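# Clamp the matching-width blank in the vise

## Task

Identify which plain metal blank has the same width as the dark setting master. Place that blank in the vise so it sits on both low parallel bars between the jaws, with both bars left standing upright (they are loose). The blank must be pressed against the fixed jaw (the end block without hoses) and against the work stop (the short rod between the jaws). The setting master and the other blanks must not be left obviously tipped over.

## Robot and tools

Robot: one custom arm with six joints, listed base to tip: waist, shoulder, elbow, forearm roll, wrist pitch, wrist roll. It carries a two-finger parallel gripper and a wrist camera. The upper arm is 428 mm and the forearm 505 mm, and the forearm is offset 150 mm to one side of the elbow. The base stands at (0, 0, +0.091) m with quat_wxyz (+0.961, +0.218, +0.172, -0.001), so it is tilted relative to the table.

Frame: every position, velocity and target is in the scene frame. Its origin is on the table top under the base, +z is up, and +y is to the left when you face along +x. Distances are in metres and orientations are quaternions written w first. Printed hand poses can be off by a few centimetres, more so at long reach.

Gripper: the fingers point along the gripper's +z axis and close along its y axis. end_effector_position is the pinch point between the closed pads, about 2 cm short of the fingertips. While closing, the tips creep about 10 mm further along +z, mostly while the pads are still more than 40 mm apart. Opening is a unitless command from -1 (closed) to +1 (fully open, 0.084 m). grip_measured uses the same scale. To hold a part, keep commanding an opening clearly below grip_measured. A lower command squeezes harder, up to about 24 N per pad. A fast close can overshoot that force. Sending 0 is a real command, so to leave the fingers unchanged, resend the present value.

Tools:
- execute_actions(actions, cameras): actions is a list of actions. Each action is a table of up to 15 rows, and each row runs for one 1/30 s step. A short table repeats its last row until the action's 15 steps are used. Every row is 8 numbers: x, y, z (absolute target in m, scene frame), qw, qx, qy, qz (absolute orientation), opening (-1..1). There is only one arm, so there is one row per step. An action is rejected if its target lies more than 0.6 m from the gripper's starting position along any gripper axis. If the first action fails that check against the last reported state, or any action is malformed, the whole call is rejected. Repeat the quaternion in every row to hold orientation. An empty list only returns status and images.
- move(target, speed, blend, opening_speed, blocking, cameras): target is one 8-number row or a list of up to 15 such rows. These are absolute poses in the scene frame, and the 0.6 m check does not apply. The gripper follows straight-line paths starting at its Hand target. speed is 0.002-0.5 m/s (default 0.25), and rotation is capped at twice that value in rad/s. speed can be one value or one per leg. blend is a corner radius in m (default 0 = stop at each point). opening_speed is in units per second on the -1..1 scale, minimum 0.2. The first row's opening is applied at the start. A later row's new opening is applied only after the arm halts at that row. Paths do not avoid obstacles, and a faster or deeper-past-contact motion hits harder. Keep paths clear of the arm's own base, because passing near it can flip the shoulder posture. With blocking=false the call returns after about 0.5 s, and any new move takes over from the current point.
- wait(seconds 0-10), stop() (brakes a running move), read_state() (full robot state, step readings, peaks and camera poses), zoom_image(camera, region [x0,y0,x1,y1] in pixels, at most 504x504, on that camera's latest image), show_instructions() (reference images), clear_fault() (resets a reported torque fault), read_manual(section="licences"), finished_scene(scene = the current scene number).

Cameras: cam_head_left, cam_head_right, cam_high, cam_low, cam_wrist, each 672x504. Pass [] to get no images, or a list of names.

Controller behaviour: at each step, the commanded pose is clipped to within 70 mm and 16 degrees of the measured pose. Damped IK then favours position over orientation. A single action may therefore fall short. Afterwards the arm holds its Hand target, so send the rest in the next action. Joint targets move at most 3.14 rad/s. A wrist close to the waist axis can make small hand moves swing the whole arm.

Result lines: status text and images. Hand target is where the arm is now being driven. Tool commands is the current gripper command. Joint velocities may read "within noise", which means the arm is at rest. A Wrist depth line gives 7x7 cells of median depth in mm (195-3000), listed row by row from top left with " / " between rows. "-" means no reading, and clear objects do not register. A move adds a move: line. It reads done (within 3 mm and 2 degrees), off_target, moving, held, or fault, plus limits such as paced (the command was clipped) or held (steps were withheld). Neither done nor off_target says anything about contact. Poses and joint data are not included in results, so use read_state. Joint torques include the arm's own weight and carry offsets and noise.

Cautions: do not drop parts, release them while moving, slam, strike hard or push very hard. Anything ending up off the table fails the job. An arm stopped by an object keeps pressing until commanded away. Contact torque reaching a joint's limit (waist 55.2, shoulder 55.2, elbow 46, forearm roll 24.8, wrist pitch 15, wrist roll 16.6 N m) causes a TORQUE FAULT. The arm then stops until clear_fault. Holding loads, stretching out or pushing toward unreachable poses heats the motors. A MOTOR HOT line appears from 65 °C, and an OVER-TEMPERATURE FAULT at 80 °C locks the brakes for 30-60 s or more. Loose objects may get a brief random nudge. The blank must stay in place after the robot lets go.

Each tool is called after ">>>" by a JSON object that holds its "fn" and its "kwargs".

Reference images:

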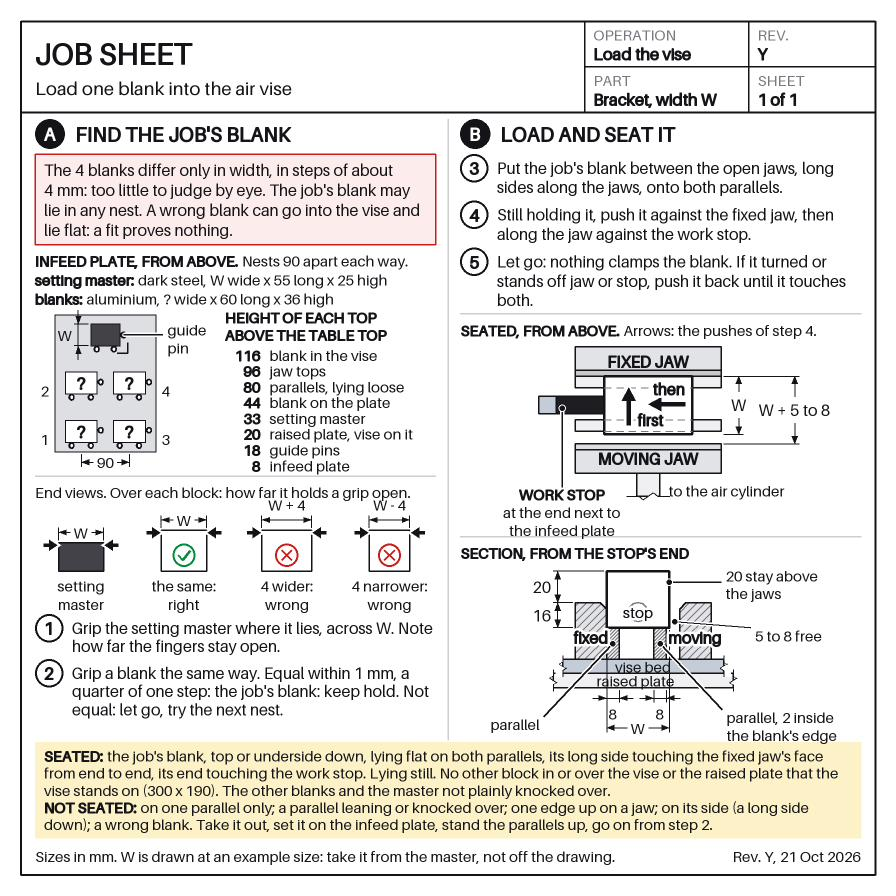

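## Session

>>> {"fn": "execute_actions", "kwargs": {"actions": []}}

>>> {"fn": "read_state", "kwargs": {}}

Scene clock: 0.00 s.
Tool commands: gripper/opening=+1.0

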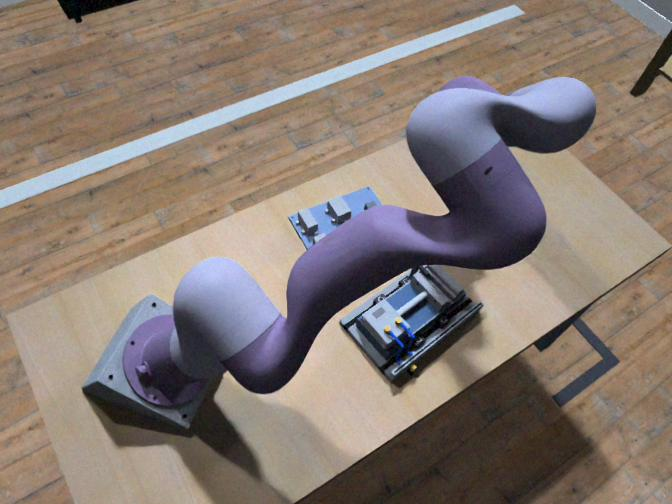

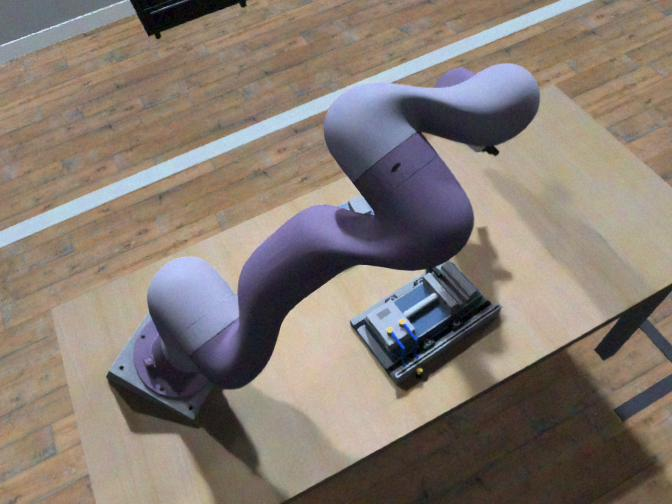

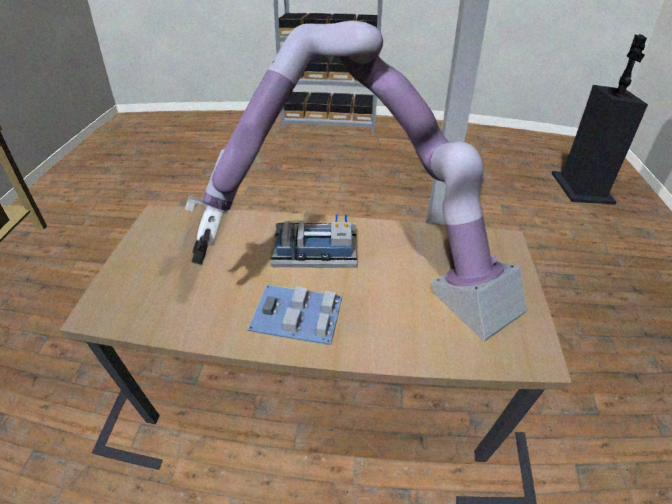

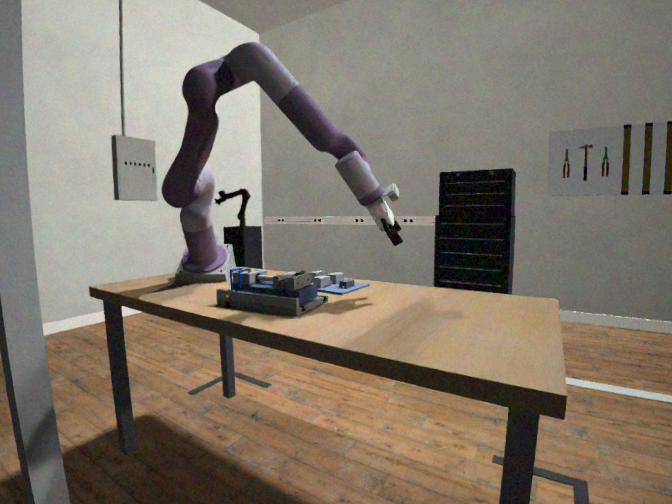

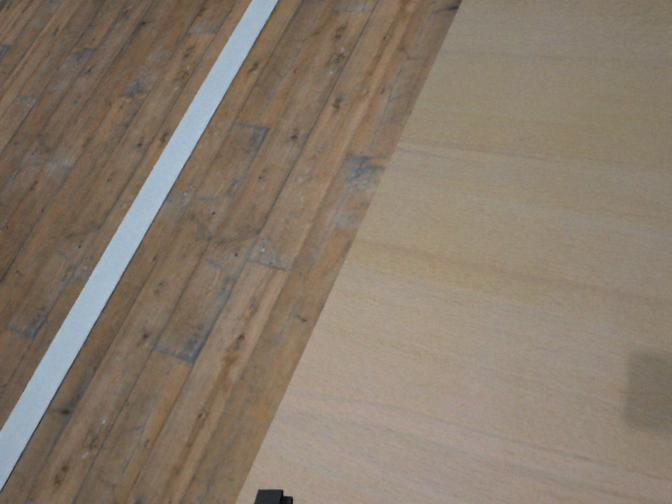

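Scene clock: 0.00 s.
end_effector_position=(+0.8429, +0.1359, +0.2090) grip_measured=+1.00 end_effector_quat_wxyz=(-0.248, +0.932, +0.149, +0.220)
Joint positions: [0.306 -0.428 -1.228 -0.141 -0.111 -0.064 0.084]
Joint velocities: within noise
Joint torques (N m): no reading
Wrist depth (mm): [2442 2156 1916 1772 513 480 442 / 2244 1970 1776 1662 480 451 418 / 1985 1787 1652 1532 453 419 391 / 1861 1674 1529 446 429 398 373 / 1679 1544 1436 420 400 373 355 / 1577 1453 414 400 379 356 336 / 1483 1353 393 381 362 340 322]
Hand target: +0.8429, +0.1359, +0.2090; -0.248, +0.932, +0.149, +0.220
Tool commands: gripper/opening=+1.0

>>> {"fn": "move", "kwargs": {"target": [0.5,0.13,0.48,0,0.7071,0.7071,0,1]}}

>>> {"fn": "read_state", "kwargs": {}}

Scene clock: 15.70 s.
Off the commanded pose: 0.000 m, 0 deg.
move: done

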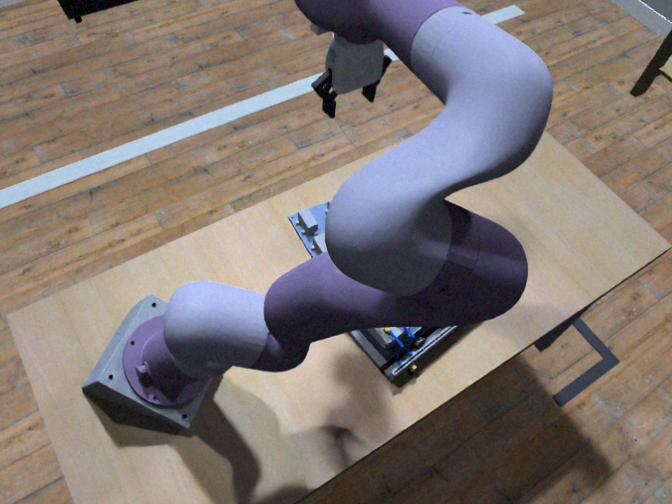

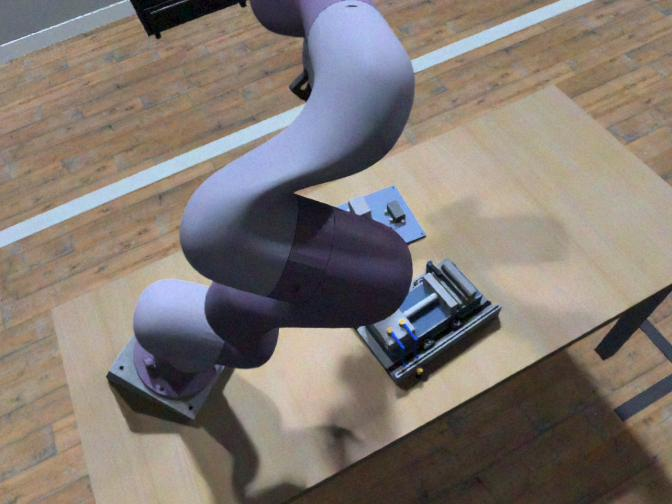

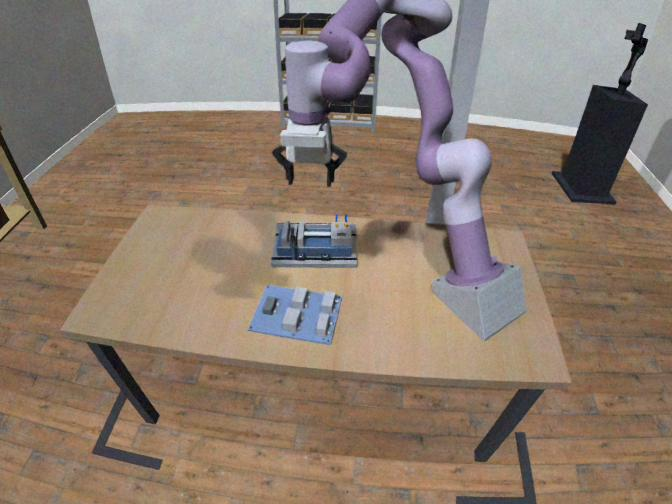

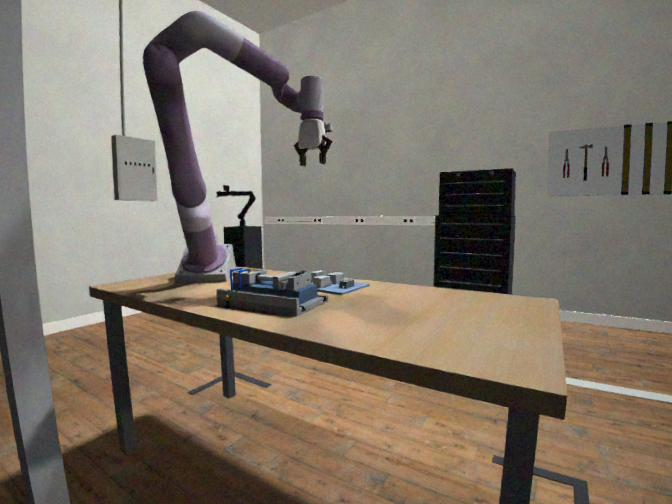

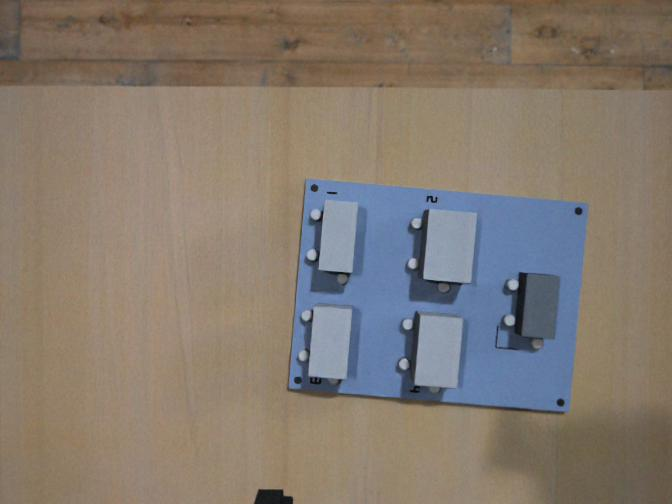

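Scene clock: 15.70 s.
end_effector_position=(+0.5001, +0.1300, +0.4799) grip_measured=+1.00 end_effector_quat_wxyz=(+0.000, +0.707, +0.707, +0.000)
Joint positions: [0.999 0.014 -0.989 -0.559 -1.256 -0.328 0.084]
Joint velocities: within noise
Joint torques (N m): [5.62 7.86 -26.65 0.92 0.21 0.05]
Wrist depth (mm): [1373 1362 1371 1358 1381 1365 1367 / 611 611 612 612 610 609 608 / 611 613 614 612 611 614 614 / 613 612 612 606 570 605 613 / 617 615 615 606 600 604 615 / 615 616 616 613 607 608 615 / 617 616 614 615 614 615 615]
Hand target: +0.5000, +0.1300, +0.4800; +0.000, +0.707, +0.707, +0.000
Tool commands: gripper/opening=+1.0
Off the commanded pose: 0.000 m, 0 deg.

>>> {"fn": "move", "kwargs": {"target": [0.644,0.182,0.2,0,0.7331,0.6801,0,1], "cameras": ["cam_wrist","cam_high","cam_head_right"]}}

>>> {"fn": "read_state", "kwargs": {}}

Scene clock: 35.93 s.
Off the commanded pose: 0.000 m, 0 deg.
move: done
Images, in order: cam_head_right, cam_high, cam_wrist.

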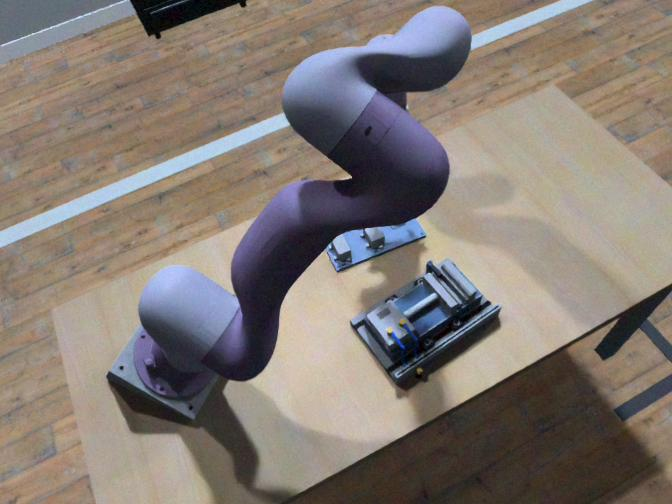

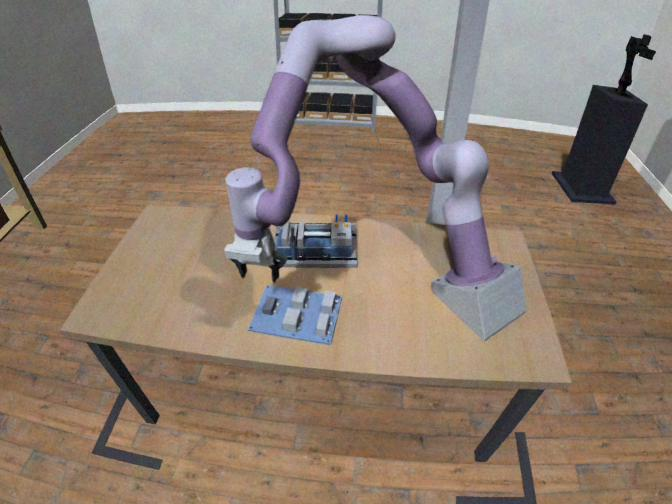

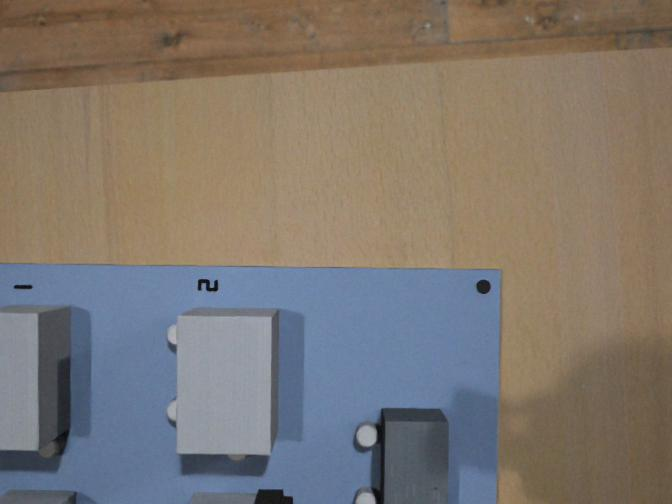

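Scene clock: 35.93 s.
end_effector_position=(+0.6440, +0.1820, +0.2002) grip_measured=+1.00 end_effector_quat_wxyz=(+0.000, +0.733, +0.680, +0.000)
Joint positions: [0.625 -0.469 -1.122 -0.822 -0.814 -0.246 0.084]
Joint velocities: within noise
Joint torques (N m): [14.4 27.67 -21.63 0.68 0.25 0.02]
Wrist depth (mm): [1076 1079 1082 1087 1082 1083 1076 / 331 330 331 330 330 330 330 / 330 331 331 330 330 330 331 / 331 331 331 331 331 331 331 / 310 324 290 324 324 332 332 / 311 325 288 324 325 332 332 / 325 325 325 325 300 333 332]
Hand target: +0.6440, +0.1820, +0.2000; +0.000, +0.733, +0.680, +0.000
Tool commands: gripper/opening=+1.0
Off the commanded pose: 0.000 m, 0 deg.

>>> {"fn": "move", "kwargs": {"target": [[0.648,0.176,0.08,0,0.7331,0.6801,0,1],[0.648,0.176,0.046,0,0.7331,0.6801,0,1]], "speed": [0.25,0.06], "cameras": ["cam_wrist","cam_high"]}}

>>> {"fn": "zoom_image", "kwargs": {"camera": "cam_high", "region": [200, 220, 380, 355]}}

>>> {"fn": "read_state", "kwargs": {}}

Scene clock: 75.57 s.
Off the commanded pose: 0.000 m, 0 deg.
move: done
Images, in order: cam_high, cam_wrist.

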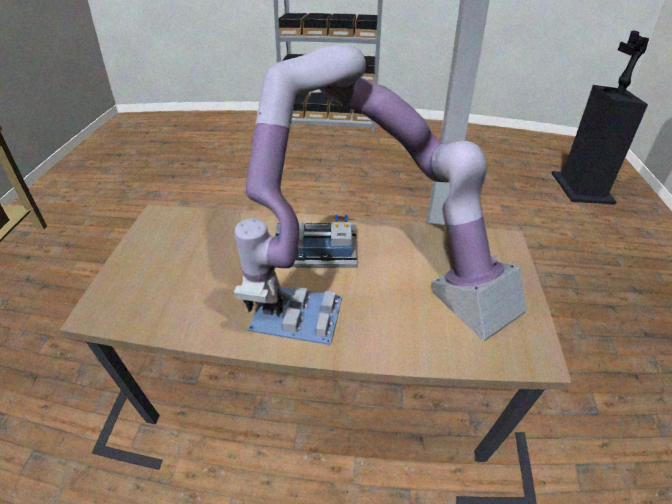

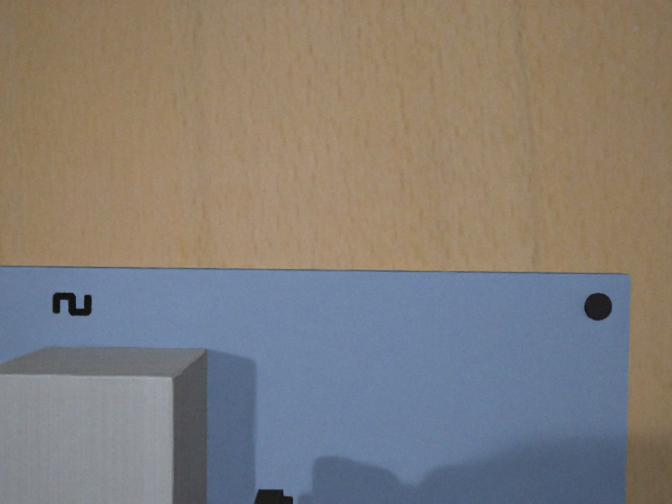

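Scaled by 2.800 from the camera's 672x504 image, which has a finer 960x720 frame.

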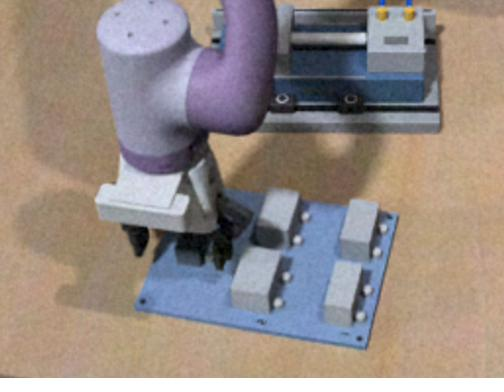

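Scene clock: 75.57 s.
end_effector_position=(+0.6481, +0.1760, +0.0462) grip_measured=+1.00 end_effector_quat_wxyz=(+0.000, +0.733, +0.680, +0.000)
Joint positions: [0.484 -0.685 -1.144 -1.069 -0.64 -0.076 0.084]
Joint velocities: within noise
Joint torques (N m): [15.17 32.57 -16.5 0.54 0.22 0]
Wrist depth (mm): [- - - - - - - / - - - - - - - / - - - - - - - / - - - - - - - / - - - - - - - / - - - - - - - / - - - - - - -]
Hand target: +0.6480, +0.1760, +0.0460; +0.000, +0.733, +0.680, +0.000
Tool commands: gripper/opening=+1.0
Off the commanded pose: 0.000 m, 0 deg.

>>> {"fn": "move", "kwargs": {"target": [0.648,0.176,0.046,0,0.7331,0.6801,0,-1], "opening_speed": 0.7, "cameras": ["cam_high"]}}

>>> {"fn": "read_state", "kwargs": {}}

>>> {"fn": "zoom_image", "kwargs": {"camera": "cam_high", "region": [200, 220, 380, 355]}}

Scene clock: 86.43 s.
Off the commanded pose: 0.000 m, 0 deg.
move: done
Images, in order: cam_high.

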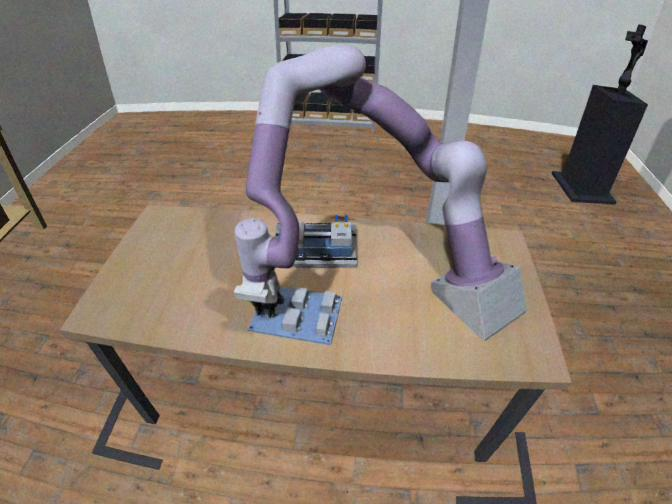

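Scene clock: 86.43 s.
end_effector_position=(+0.6481, +0.1760, +0.0460) grip_measured=-0.37 end_effector_quat_wxyz=(+0.000, +0.733, +0.680, +0.000)
Joint positions: [0.484 -0.686 -1.145 -1.07 -0.64 -0.076 0.028]
Joint velocities: within noise
Joint torques (N m): [15.12 32.44 -16.61 0.37 -0.08 -0.03]
Wrist depth (mm): [- - - - - - - / - - - - - - - / - - - - - - - / - - - - - - - / - - - - - - - / - - - - - - - / - - - - - - -]
Hand target: +0.6480, +0.1760, +0.0460; +0.000, +0.733, +0.680, +0.000
Tool commands: gripper/opening=-1.0
Off the commanded pose: 0.000 m, 0 deg.

Scaled by 2.800 from the camera's 672x504 image, which has a finer 960x720 frame.

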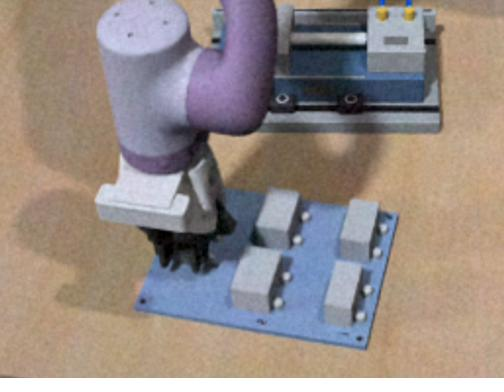

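>>> {"fn": "move", "kwargs": {"target": [[0.648,0.176,0.046,0,0.7331,0.6801,0,1],[0.648,0.176,0.12,0,0.7331,0.6801,0,1],[0.473,0.236,0.12,0,0.7331,0.6801,0,1],[0.473,0.236,0.048,0,0.7331,0.6801,0,1]], "speed": [0.1,0.2,0.25,0.1], "blend": [0,0.02,0.02,0], "opening_speed": 1.5, "cameras": ["cam_high","cam_wrist"]}}

>>> {"fn": "zoom_image", "kwargs": {"camera": "cam_high", "region": [200, 220, 380, 355]}}

Scene clock: 104.73 s.
Off the commanded pose: 0.000 m, 0 deg.
move: done
Images, in order: cam_high, cam_wrist.

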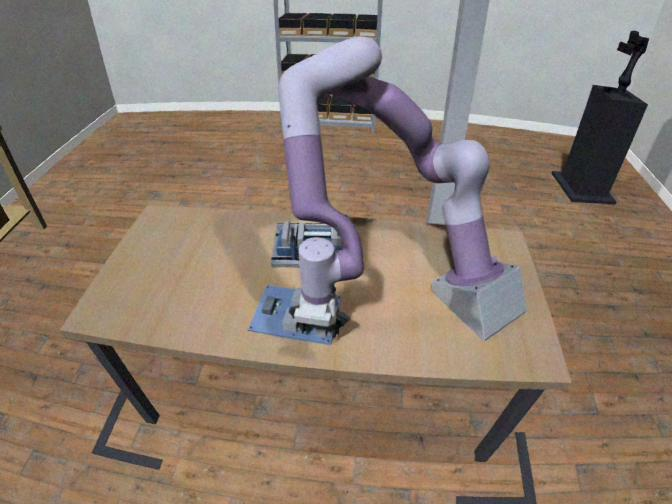

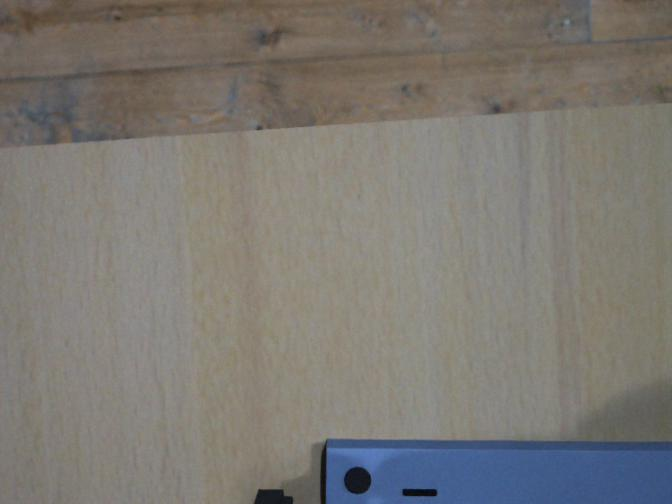

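Scaled by 2.800 from the camera's 672x504 image, which has a finer 960x720 frame.

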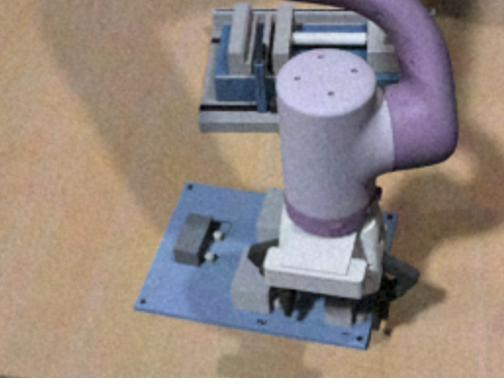

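>>> {"fn": "move", "kwargs": {"target": [0.470,0.233,0.048,0,0.7331,0.6801,0,-1], "opening_speed": 0.7, "cameras": ["cam_high"]}}

>>> {"fn": "read_state", "kwargs": {}}

Scene clock: 115.63 s.
Off the commanded pose: 0.000 m, 0 deg.
move: done
Images, in order: cam_high.

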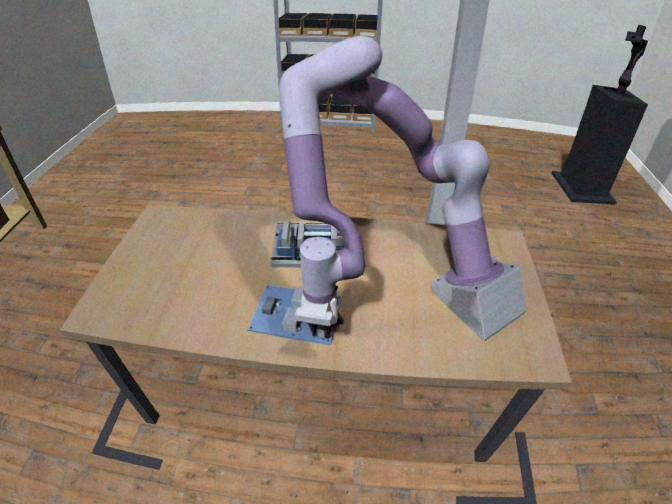

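Scene clock: 115.63 s.
end_effector_position=(+0.4700, +0.2330, +0.0480) grip_measured=-0.36 end_effector_quat_wxyz=(+0.000, +0.733, +0.680, +0.000)
Joint positions: [0.701 -0.685 -0.876 -1.248 -0.596 0.396 0.028]
Joint velocities: within noise
Joint torques (N m): [12.33 24.43 -13.37 0.44 0.34 -0.01]
Wrist depth (mm): [931 938 927 934 935 935 923 / 936 930 929 933 928 935 - / - - - - - - - / - - - - - - - / - - - - - - - / - - - - - - - / - - - - - - -]
Hand target: +0.4700, +0.2330, +0.0480; +0.000, +0.733, +0.680, +0.000
Tool commands: gripper/opening=-1.0
Off the commanded pose: 0.000 m, 0 deg.

>>> {"fn": "move", "kwargs": {"target": [[0.470,0.233,0.25,0,0.7331,0.6801,0,-1],[0.55,-0.12,0.38,0,0.7331,0.6801,0,-1]], "speed": [0.15,0.3], "blend": [0.03,0]}}

>>> {"fn": "read_state", "kwargs": {}}

>>> {"fn": "zoom_image", "kwargs": {"camera": "cam_wrist", "region": [150, 60, 600, 480]}}

Scene clock: 128.80 s.
Off the commanded pose: 0.000 m, 0 deg.
move: done

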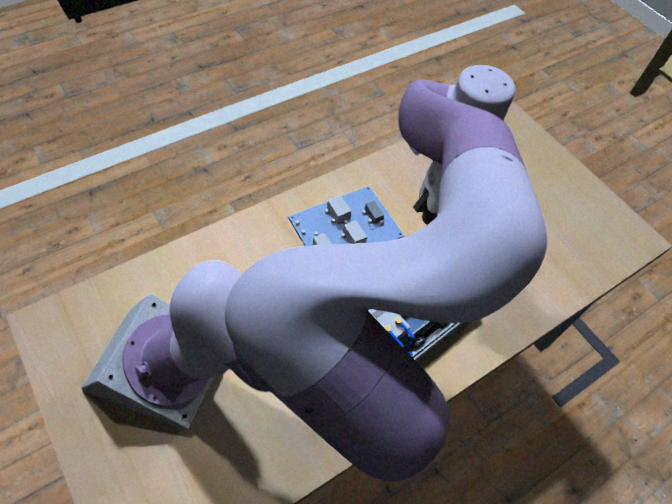

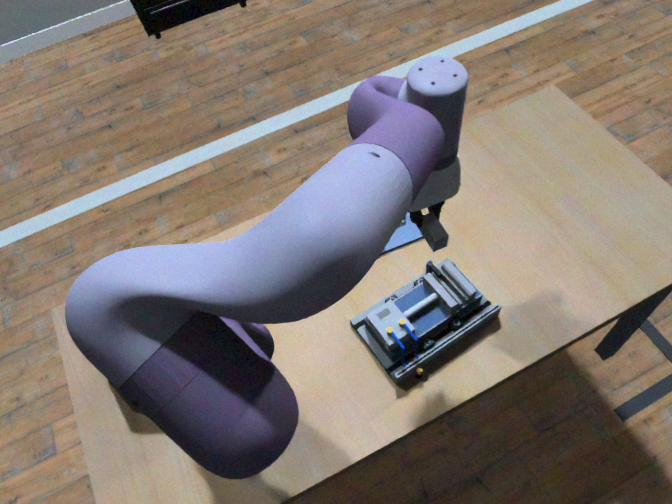

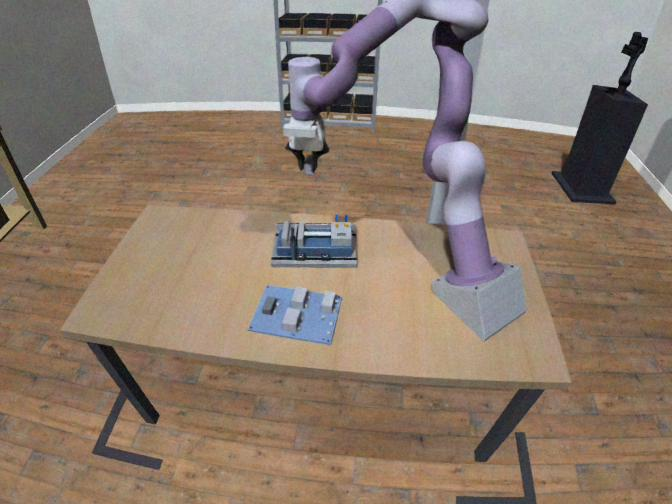

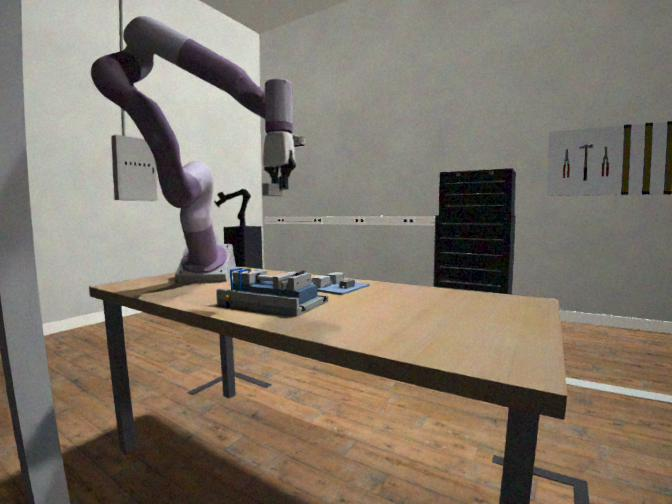

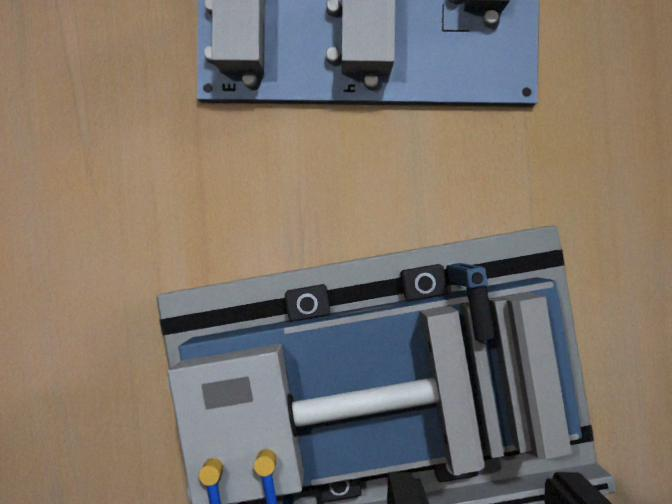

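Scene clock: 128.80 s.
end_effector_position=(+0.5499, -0.1199, +0.3799) grip_measured=-0.36 end_effector_quat_wxyz=(+0.000, +0.733, +0.680, +0.000) end_effector_velocity=(+0.001, -0.001, +0.001) end_effector_angular_velocity=(+0.001, -0.001, +0.000)
Joint positions: [0.441 0.366 -0.763 -0.629 -1.081 -0.767 0.028]
Joint velocities: [-0.002 0.001 -0.002 0.001 -0.001 -0.005 0]
Joint torques (N m): [1.47 7.94 -26.38 0.7 0.11 0.04]
Wrist depth (mm): [510 508 501 494 501 499 509 / 510 511 512 511 510 508 509 / 513 512 511 509 512 510 510 / 511 511 511 512 492 493 510 / 515 514 492 452 451 451 513 / 514 515 417 452 427 434 515 / 516 516 418 455 454 490 513]
Hand target: +0.5500, -0.1200, +0.3800; +0.000, +0.733, +0.680, +0.000
Tool commands: gripper/opening=-1.0
Off the commanded pose: 0.000 m, 0 deg.

Scaled by 1.120 from the camera's 672x504 image, which has a finer 960x720 frame.

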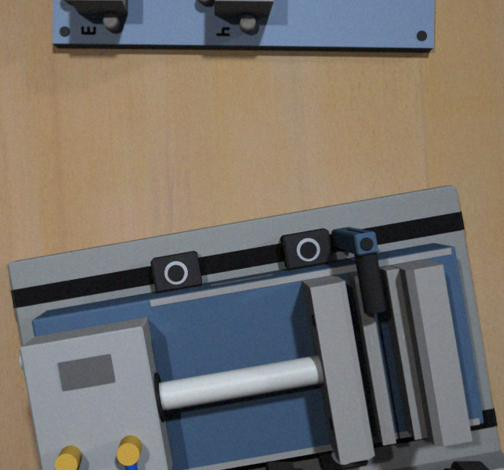

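>>> {"fn": "move", "kwargs": {"target": [0.667,-0.199,0.32,0,0.6678,0.7443,0,-1], "cameras": ["cam_wrist","cam_head_left"]}}

>>> {"fn": "read_state", "kwargs": {}}

>>> {"fn": "zoom_image", "kwargs": {"camera": "cam_wrist", "region": [180, 100, 530, 420]}}

Scene clock: 145.33 s.
Off the commanded pose: 0.000 m, 0 deg.
move: done
Images, in order: cam_head_left, cam_wrist.

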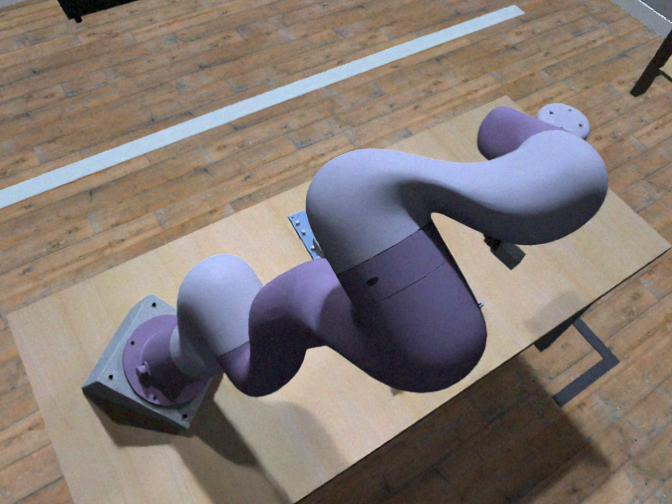

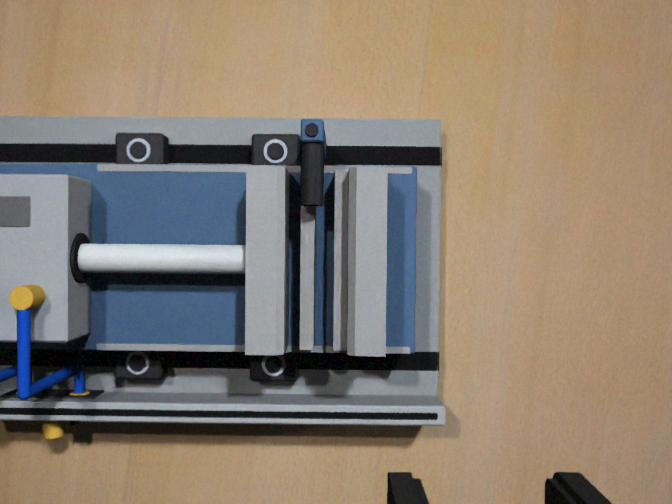

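Scene clock: 145.33 s.
end_effector_position=(+0.6669, -0.1990, +0.3201) grip_measured=-0.36 end_effector_quat_wxyz=(+0.000, +0.668, +0.744, +0.000)
Joint positions: [0.151 0.137 -0.985 -0.621 -0.922 -1.198 0.028]
Joint velocities: within noise
Joint torques (N m): [3.71 21.04 -26.07 0.63 0.17 0.09]
Wrist depth (mm): [450 451 449 450 448 449 450 / 449 450 450 449 449 449 449 / 371 392 391 370 431 449 450 / 355 372 368 372 431 451 451 / 356 393 392 373 432 452 452 / 405 411 415 416 432 453 453 / 455 455 454 454 454 453 454]
Hand target: +0.6670, -0.1990, +0.3200; +0.000, +0.668, +0.744, +0.000
Tool commands: gripper/opening=-1.0
Off the commanded pose: 0.000 m, 0 deg.

Scaled by 1.440 from the camera's 672x504 image, which has a finer 960x720 frame.

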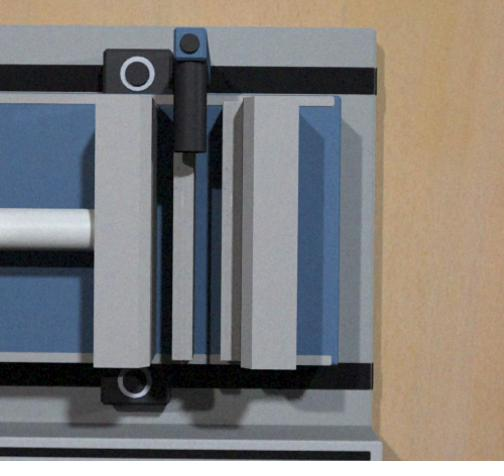

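>>> {"fn": "zoom_image", "kwargs": {"camera": "cam_wrist", "region": [270, 110, 400, 210]}}

>>> {"fn": "zoom_image", "kwargs": {"camera": "cam_wrist", "region": [270, 280, 400, 380]}}

>>> {"fn": "zoom_image", "kwargs": {"camera": "cam_wrist", "region": [370, 440, 630, 504]}}

Scaled by 3.877 from the camera's 672x504 image, which has a finer 960x720 frame.

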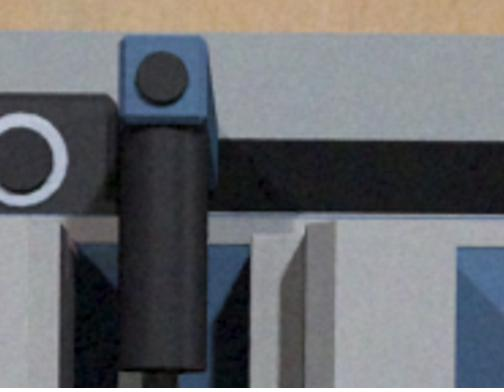

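Scaled by 3.877 from the camera's 672x504 image, which has a finer 960x720 frame.

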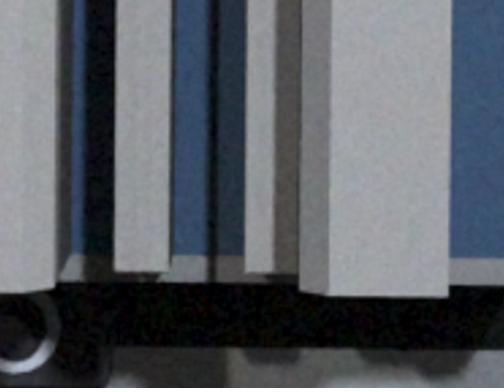

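Scaled by 1.938 from the camera's 672x504 image, which has a finer 960x720 frame.

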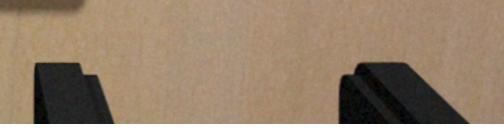

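>>> {"fn": "move", "kwargs": {"target": [[0.55,0.05,0.3,0,0.7331,0.6801,0,-1],[0.47,0.233,0.2,0,0.7331,0.6801,0,-1],[0.470,0.233,0.08,0,0.7331,0.6801,0,-1],[0.470,0.233,0.049,0,0.7331,0.6801,0,-1]], "speed": [0.3,0.25,0.12,0.04], "blend": [0.05,0.03,0.01,0], "cameras": ["cam_high","cam_head_right","cam_low"]}}

>>> {"fn": "zoom_image", "kwargs": {"camera": "cam_high", "region": [240, 260, 380, 355]}}

>>> {"fn": "read_state", "kwargs": {}}

Scene clock: 217.63 s.
Off the commanded pose: 0.000 m, 0 deg.
move: done
Images, in order: cam_head_right, cam_high, cam_low.

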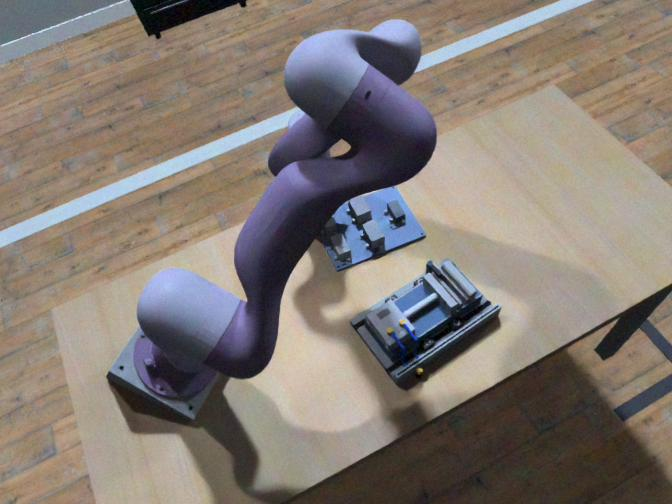

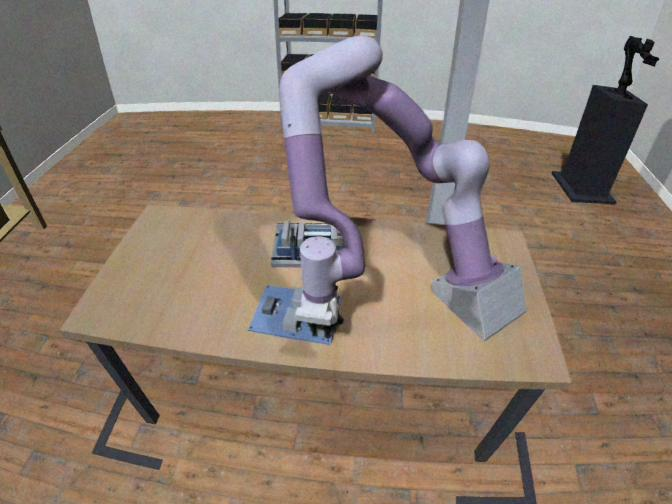

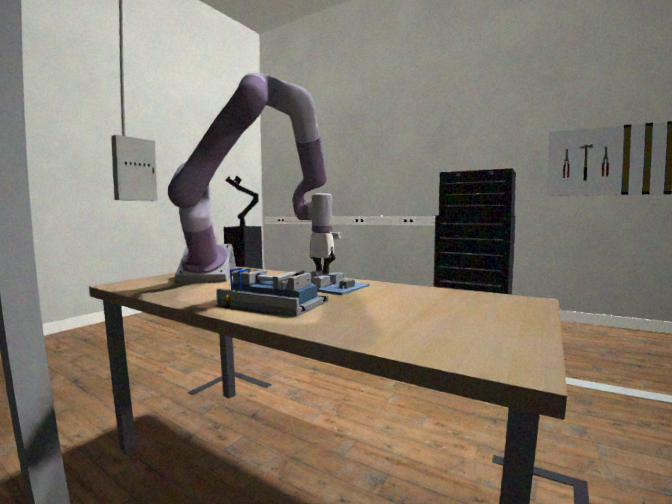

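Scaled by 3.600 from the camera's 672x504 image, which has a finer 960x720 frame.

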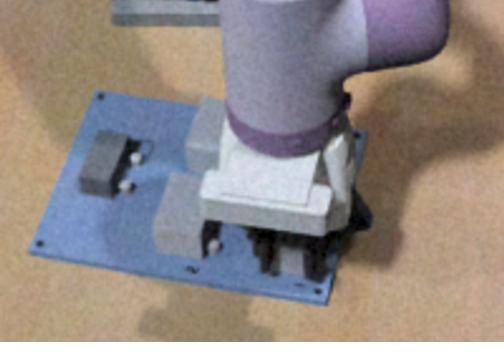

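Scene clock: 217.63 s.
end_effector_position=(+0.4700, +0.2330, +0.0491) grip_measured=-0.36 end_effector_quat_wxyz=(+0.000, +0.733, +0.680, +0.000)
Joint positions: [0.702 -0.683 -0.876 -1.245 -0.597 0.393 0.028]
Joint velocities: within noise
Joint torques (N m): [13.05 26.6 -13.95 0.26 0.13 0.01]
Wrist depth (mm): [928 930 935 931 932 928 930 / 929 930 930 931 926 929 - / - - - - - - - / - - - - - - - / - - - - - - - / - - - - - - - / - - - - - - -]
Hand target: +0.4700, +0.2330, +0.0490; +0.000, +0.733, +0.680, +0.000
Tool commands: gripper/opening=-1.0
Off the commanded pose: 0.000 m, 0 deg.

>>> {"fn": "move", "kwargs": {"target": [[0.470,0.233,0.049,0,0.7331,0.6801,0,1],[0.47,0.233,0.13,0,0.7331,0.6801,0,1],[0.50,0.16,0.22,0,0.7331,0.6801,0,1]], "speed": [0.1,0.15,0.25], "opening_speed": 1.5, "cameras": ["cam_high","cam_wrist"]}}

>>> {"fn": "read_state", "kwargs": {}}

Scene clock: 237.40 s.
Off the commanded pose: 0.000 m, 0 deg.
move: done
Images, in order: cam_high, cam_wrist.

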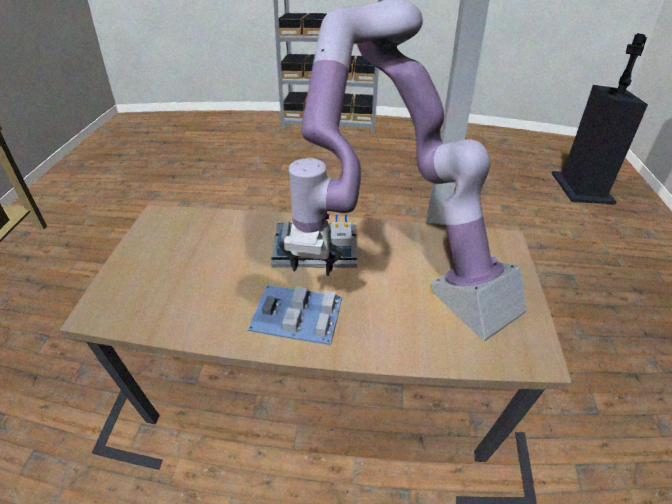

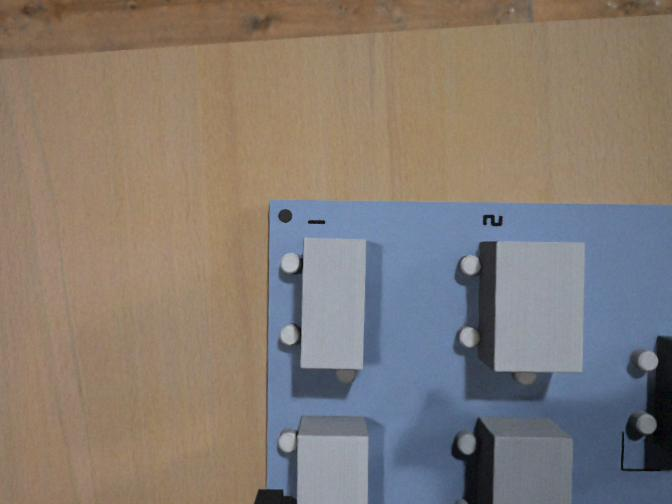

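Scene clock: 237.40 s.
end_effector_position=(+0.4999, +0.1601, +0.2198) grip_measured=+1.00 end_effector_quat_wxyz=(+0.000, +0.733, +0.680, +0.000)
Joint positions: [0.758 -0.265 -0.787 -0.853 -0.782 -0.042 0.084]
Joint velocities: within noise
Joint torques (N m): [9.49 18.02 -20.76 0.69 0.23 0.07]
Wrist depth (mm): [1114 1112 350 350 350 349 349 / 350 350 350 350 349 348 350 / 350 350 350 351 350 350 349 / 351 351 351 343 343 306 342 / 352 351 352 308 343 307 343 / 352 353 352 344 344 344 343 / 353 352 353 308 345 308 345]
Hand target: +0.5000, +0.1600, +0.2200; +0.000, +0.733, +0.680, +0.000
Tool commands: gripper/opening=+1.0
Off the commanded pose: 0.000 m, 0 deg.

>>> {"fn": "move", "kwargs": {"target": [[0.470,0.206,0.10,0,0.7331,0.6801,0,1],[0.470,0.206,0.048,0,0.7331,0.6801,0,1]], "speed": [0.25,0.1], "blend": [0.01,0], "cameras": ["cam_high"]}}

>>> {"fn": "zoom_image", "kwargs": {"camera": "cam_high", "region": [240, 260, 380, 355]}}

>>> {"fn": "move", "kwargs": {"target": [0.470,0.206,0.048,0,0.7331,0.6801,0,-1], "opening_speed": 0.7, "cameras": ["cam_high"]}}

>>> {"fn": "zoom_image", "kwargs": {"camera": "cam_high", "region": [240, 260, 380, 355]}}

>>> {"fn": "read_state", "kwargs": {}}

Scene clock: 255.57 s.
Off the commanded pose: 0.000 m, 0 deg.
move: done
Images, in order: cam_high.

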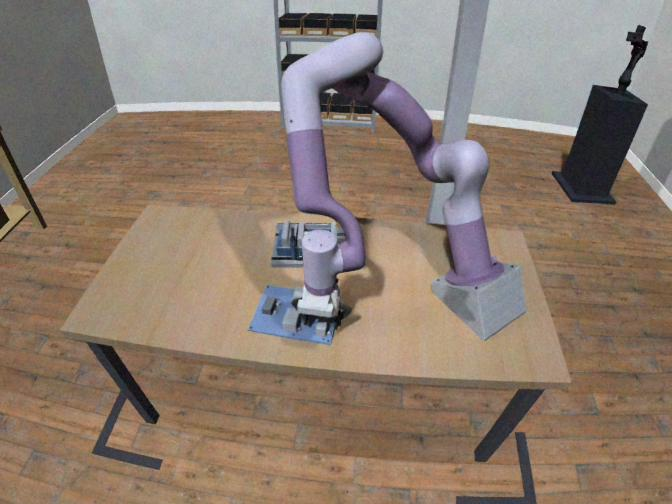

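Scaled by 3.600 from the camera's 672x504 image, which has a finer 960x720 frame.

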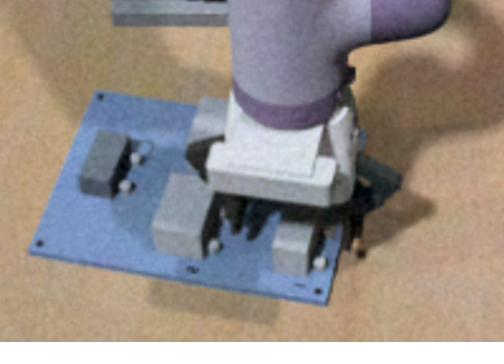

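Scene clock: 258.63 s.
Off the commanded pose: 0.000 m, 0 deg.
move: done
Images, in order: cam_high.

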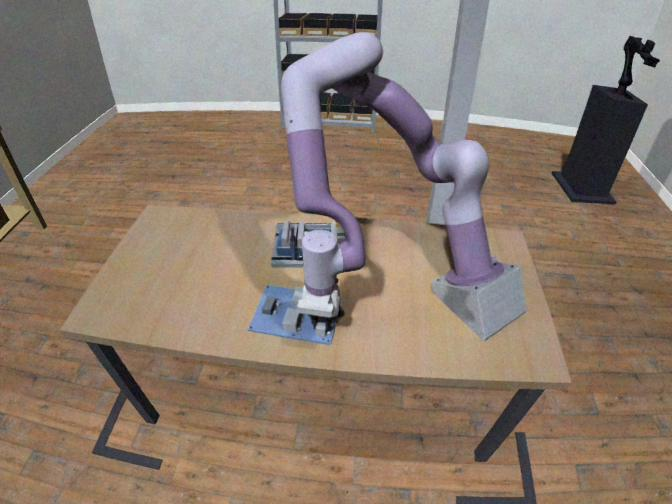

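Scaled by 3.600 from the camera's 672x504 image, which has a finer 960x720 frame.

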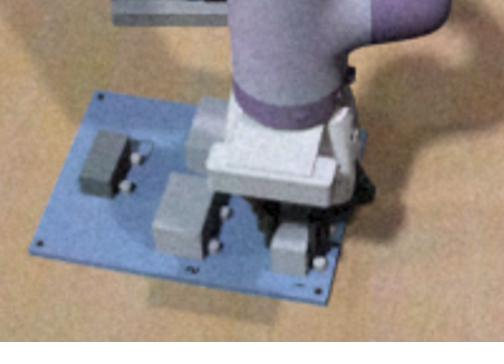

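Scene clock: 258.63 s.
end_effector_position=(+0.4700, +0.2060, +0.0480) grip_measured=-0.36 end_effector_quat_wxyz=(+0.000, +0.733, +0.680, +0.000)
Joint positions: [0.666 -0.639 -0.827 -1.284 -0.589 0.397 0.029]
Joint velocities: within noise
Joint torques (N m): [12.59 26.43 -13.16 0.59 0.19 0.05]
Wrist depth (mm): [- - - - - - - / - - - - - - - / - - - - - - - / - - - - - - - / - - - - - - - / - - - - - - - / - - - - - - -]
Hand target: +0.4700, +0.2060, +0.0480; +0.000, +0.733, +0.680, +0.000
Tool commands: gripper/opening=-1.0
Off the commanded pose: 0.000 m, 0 deg.


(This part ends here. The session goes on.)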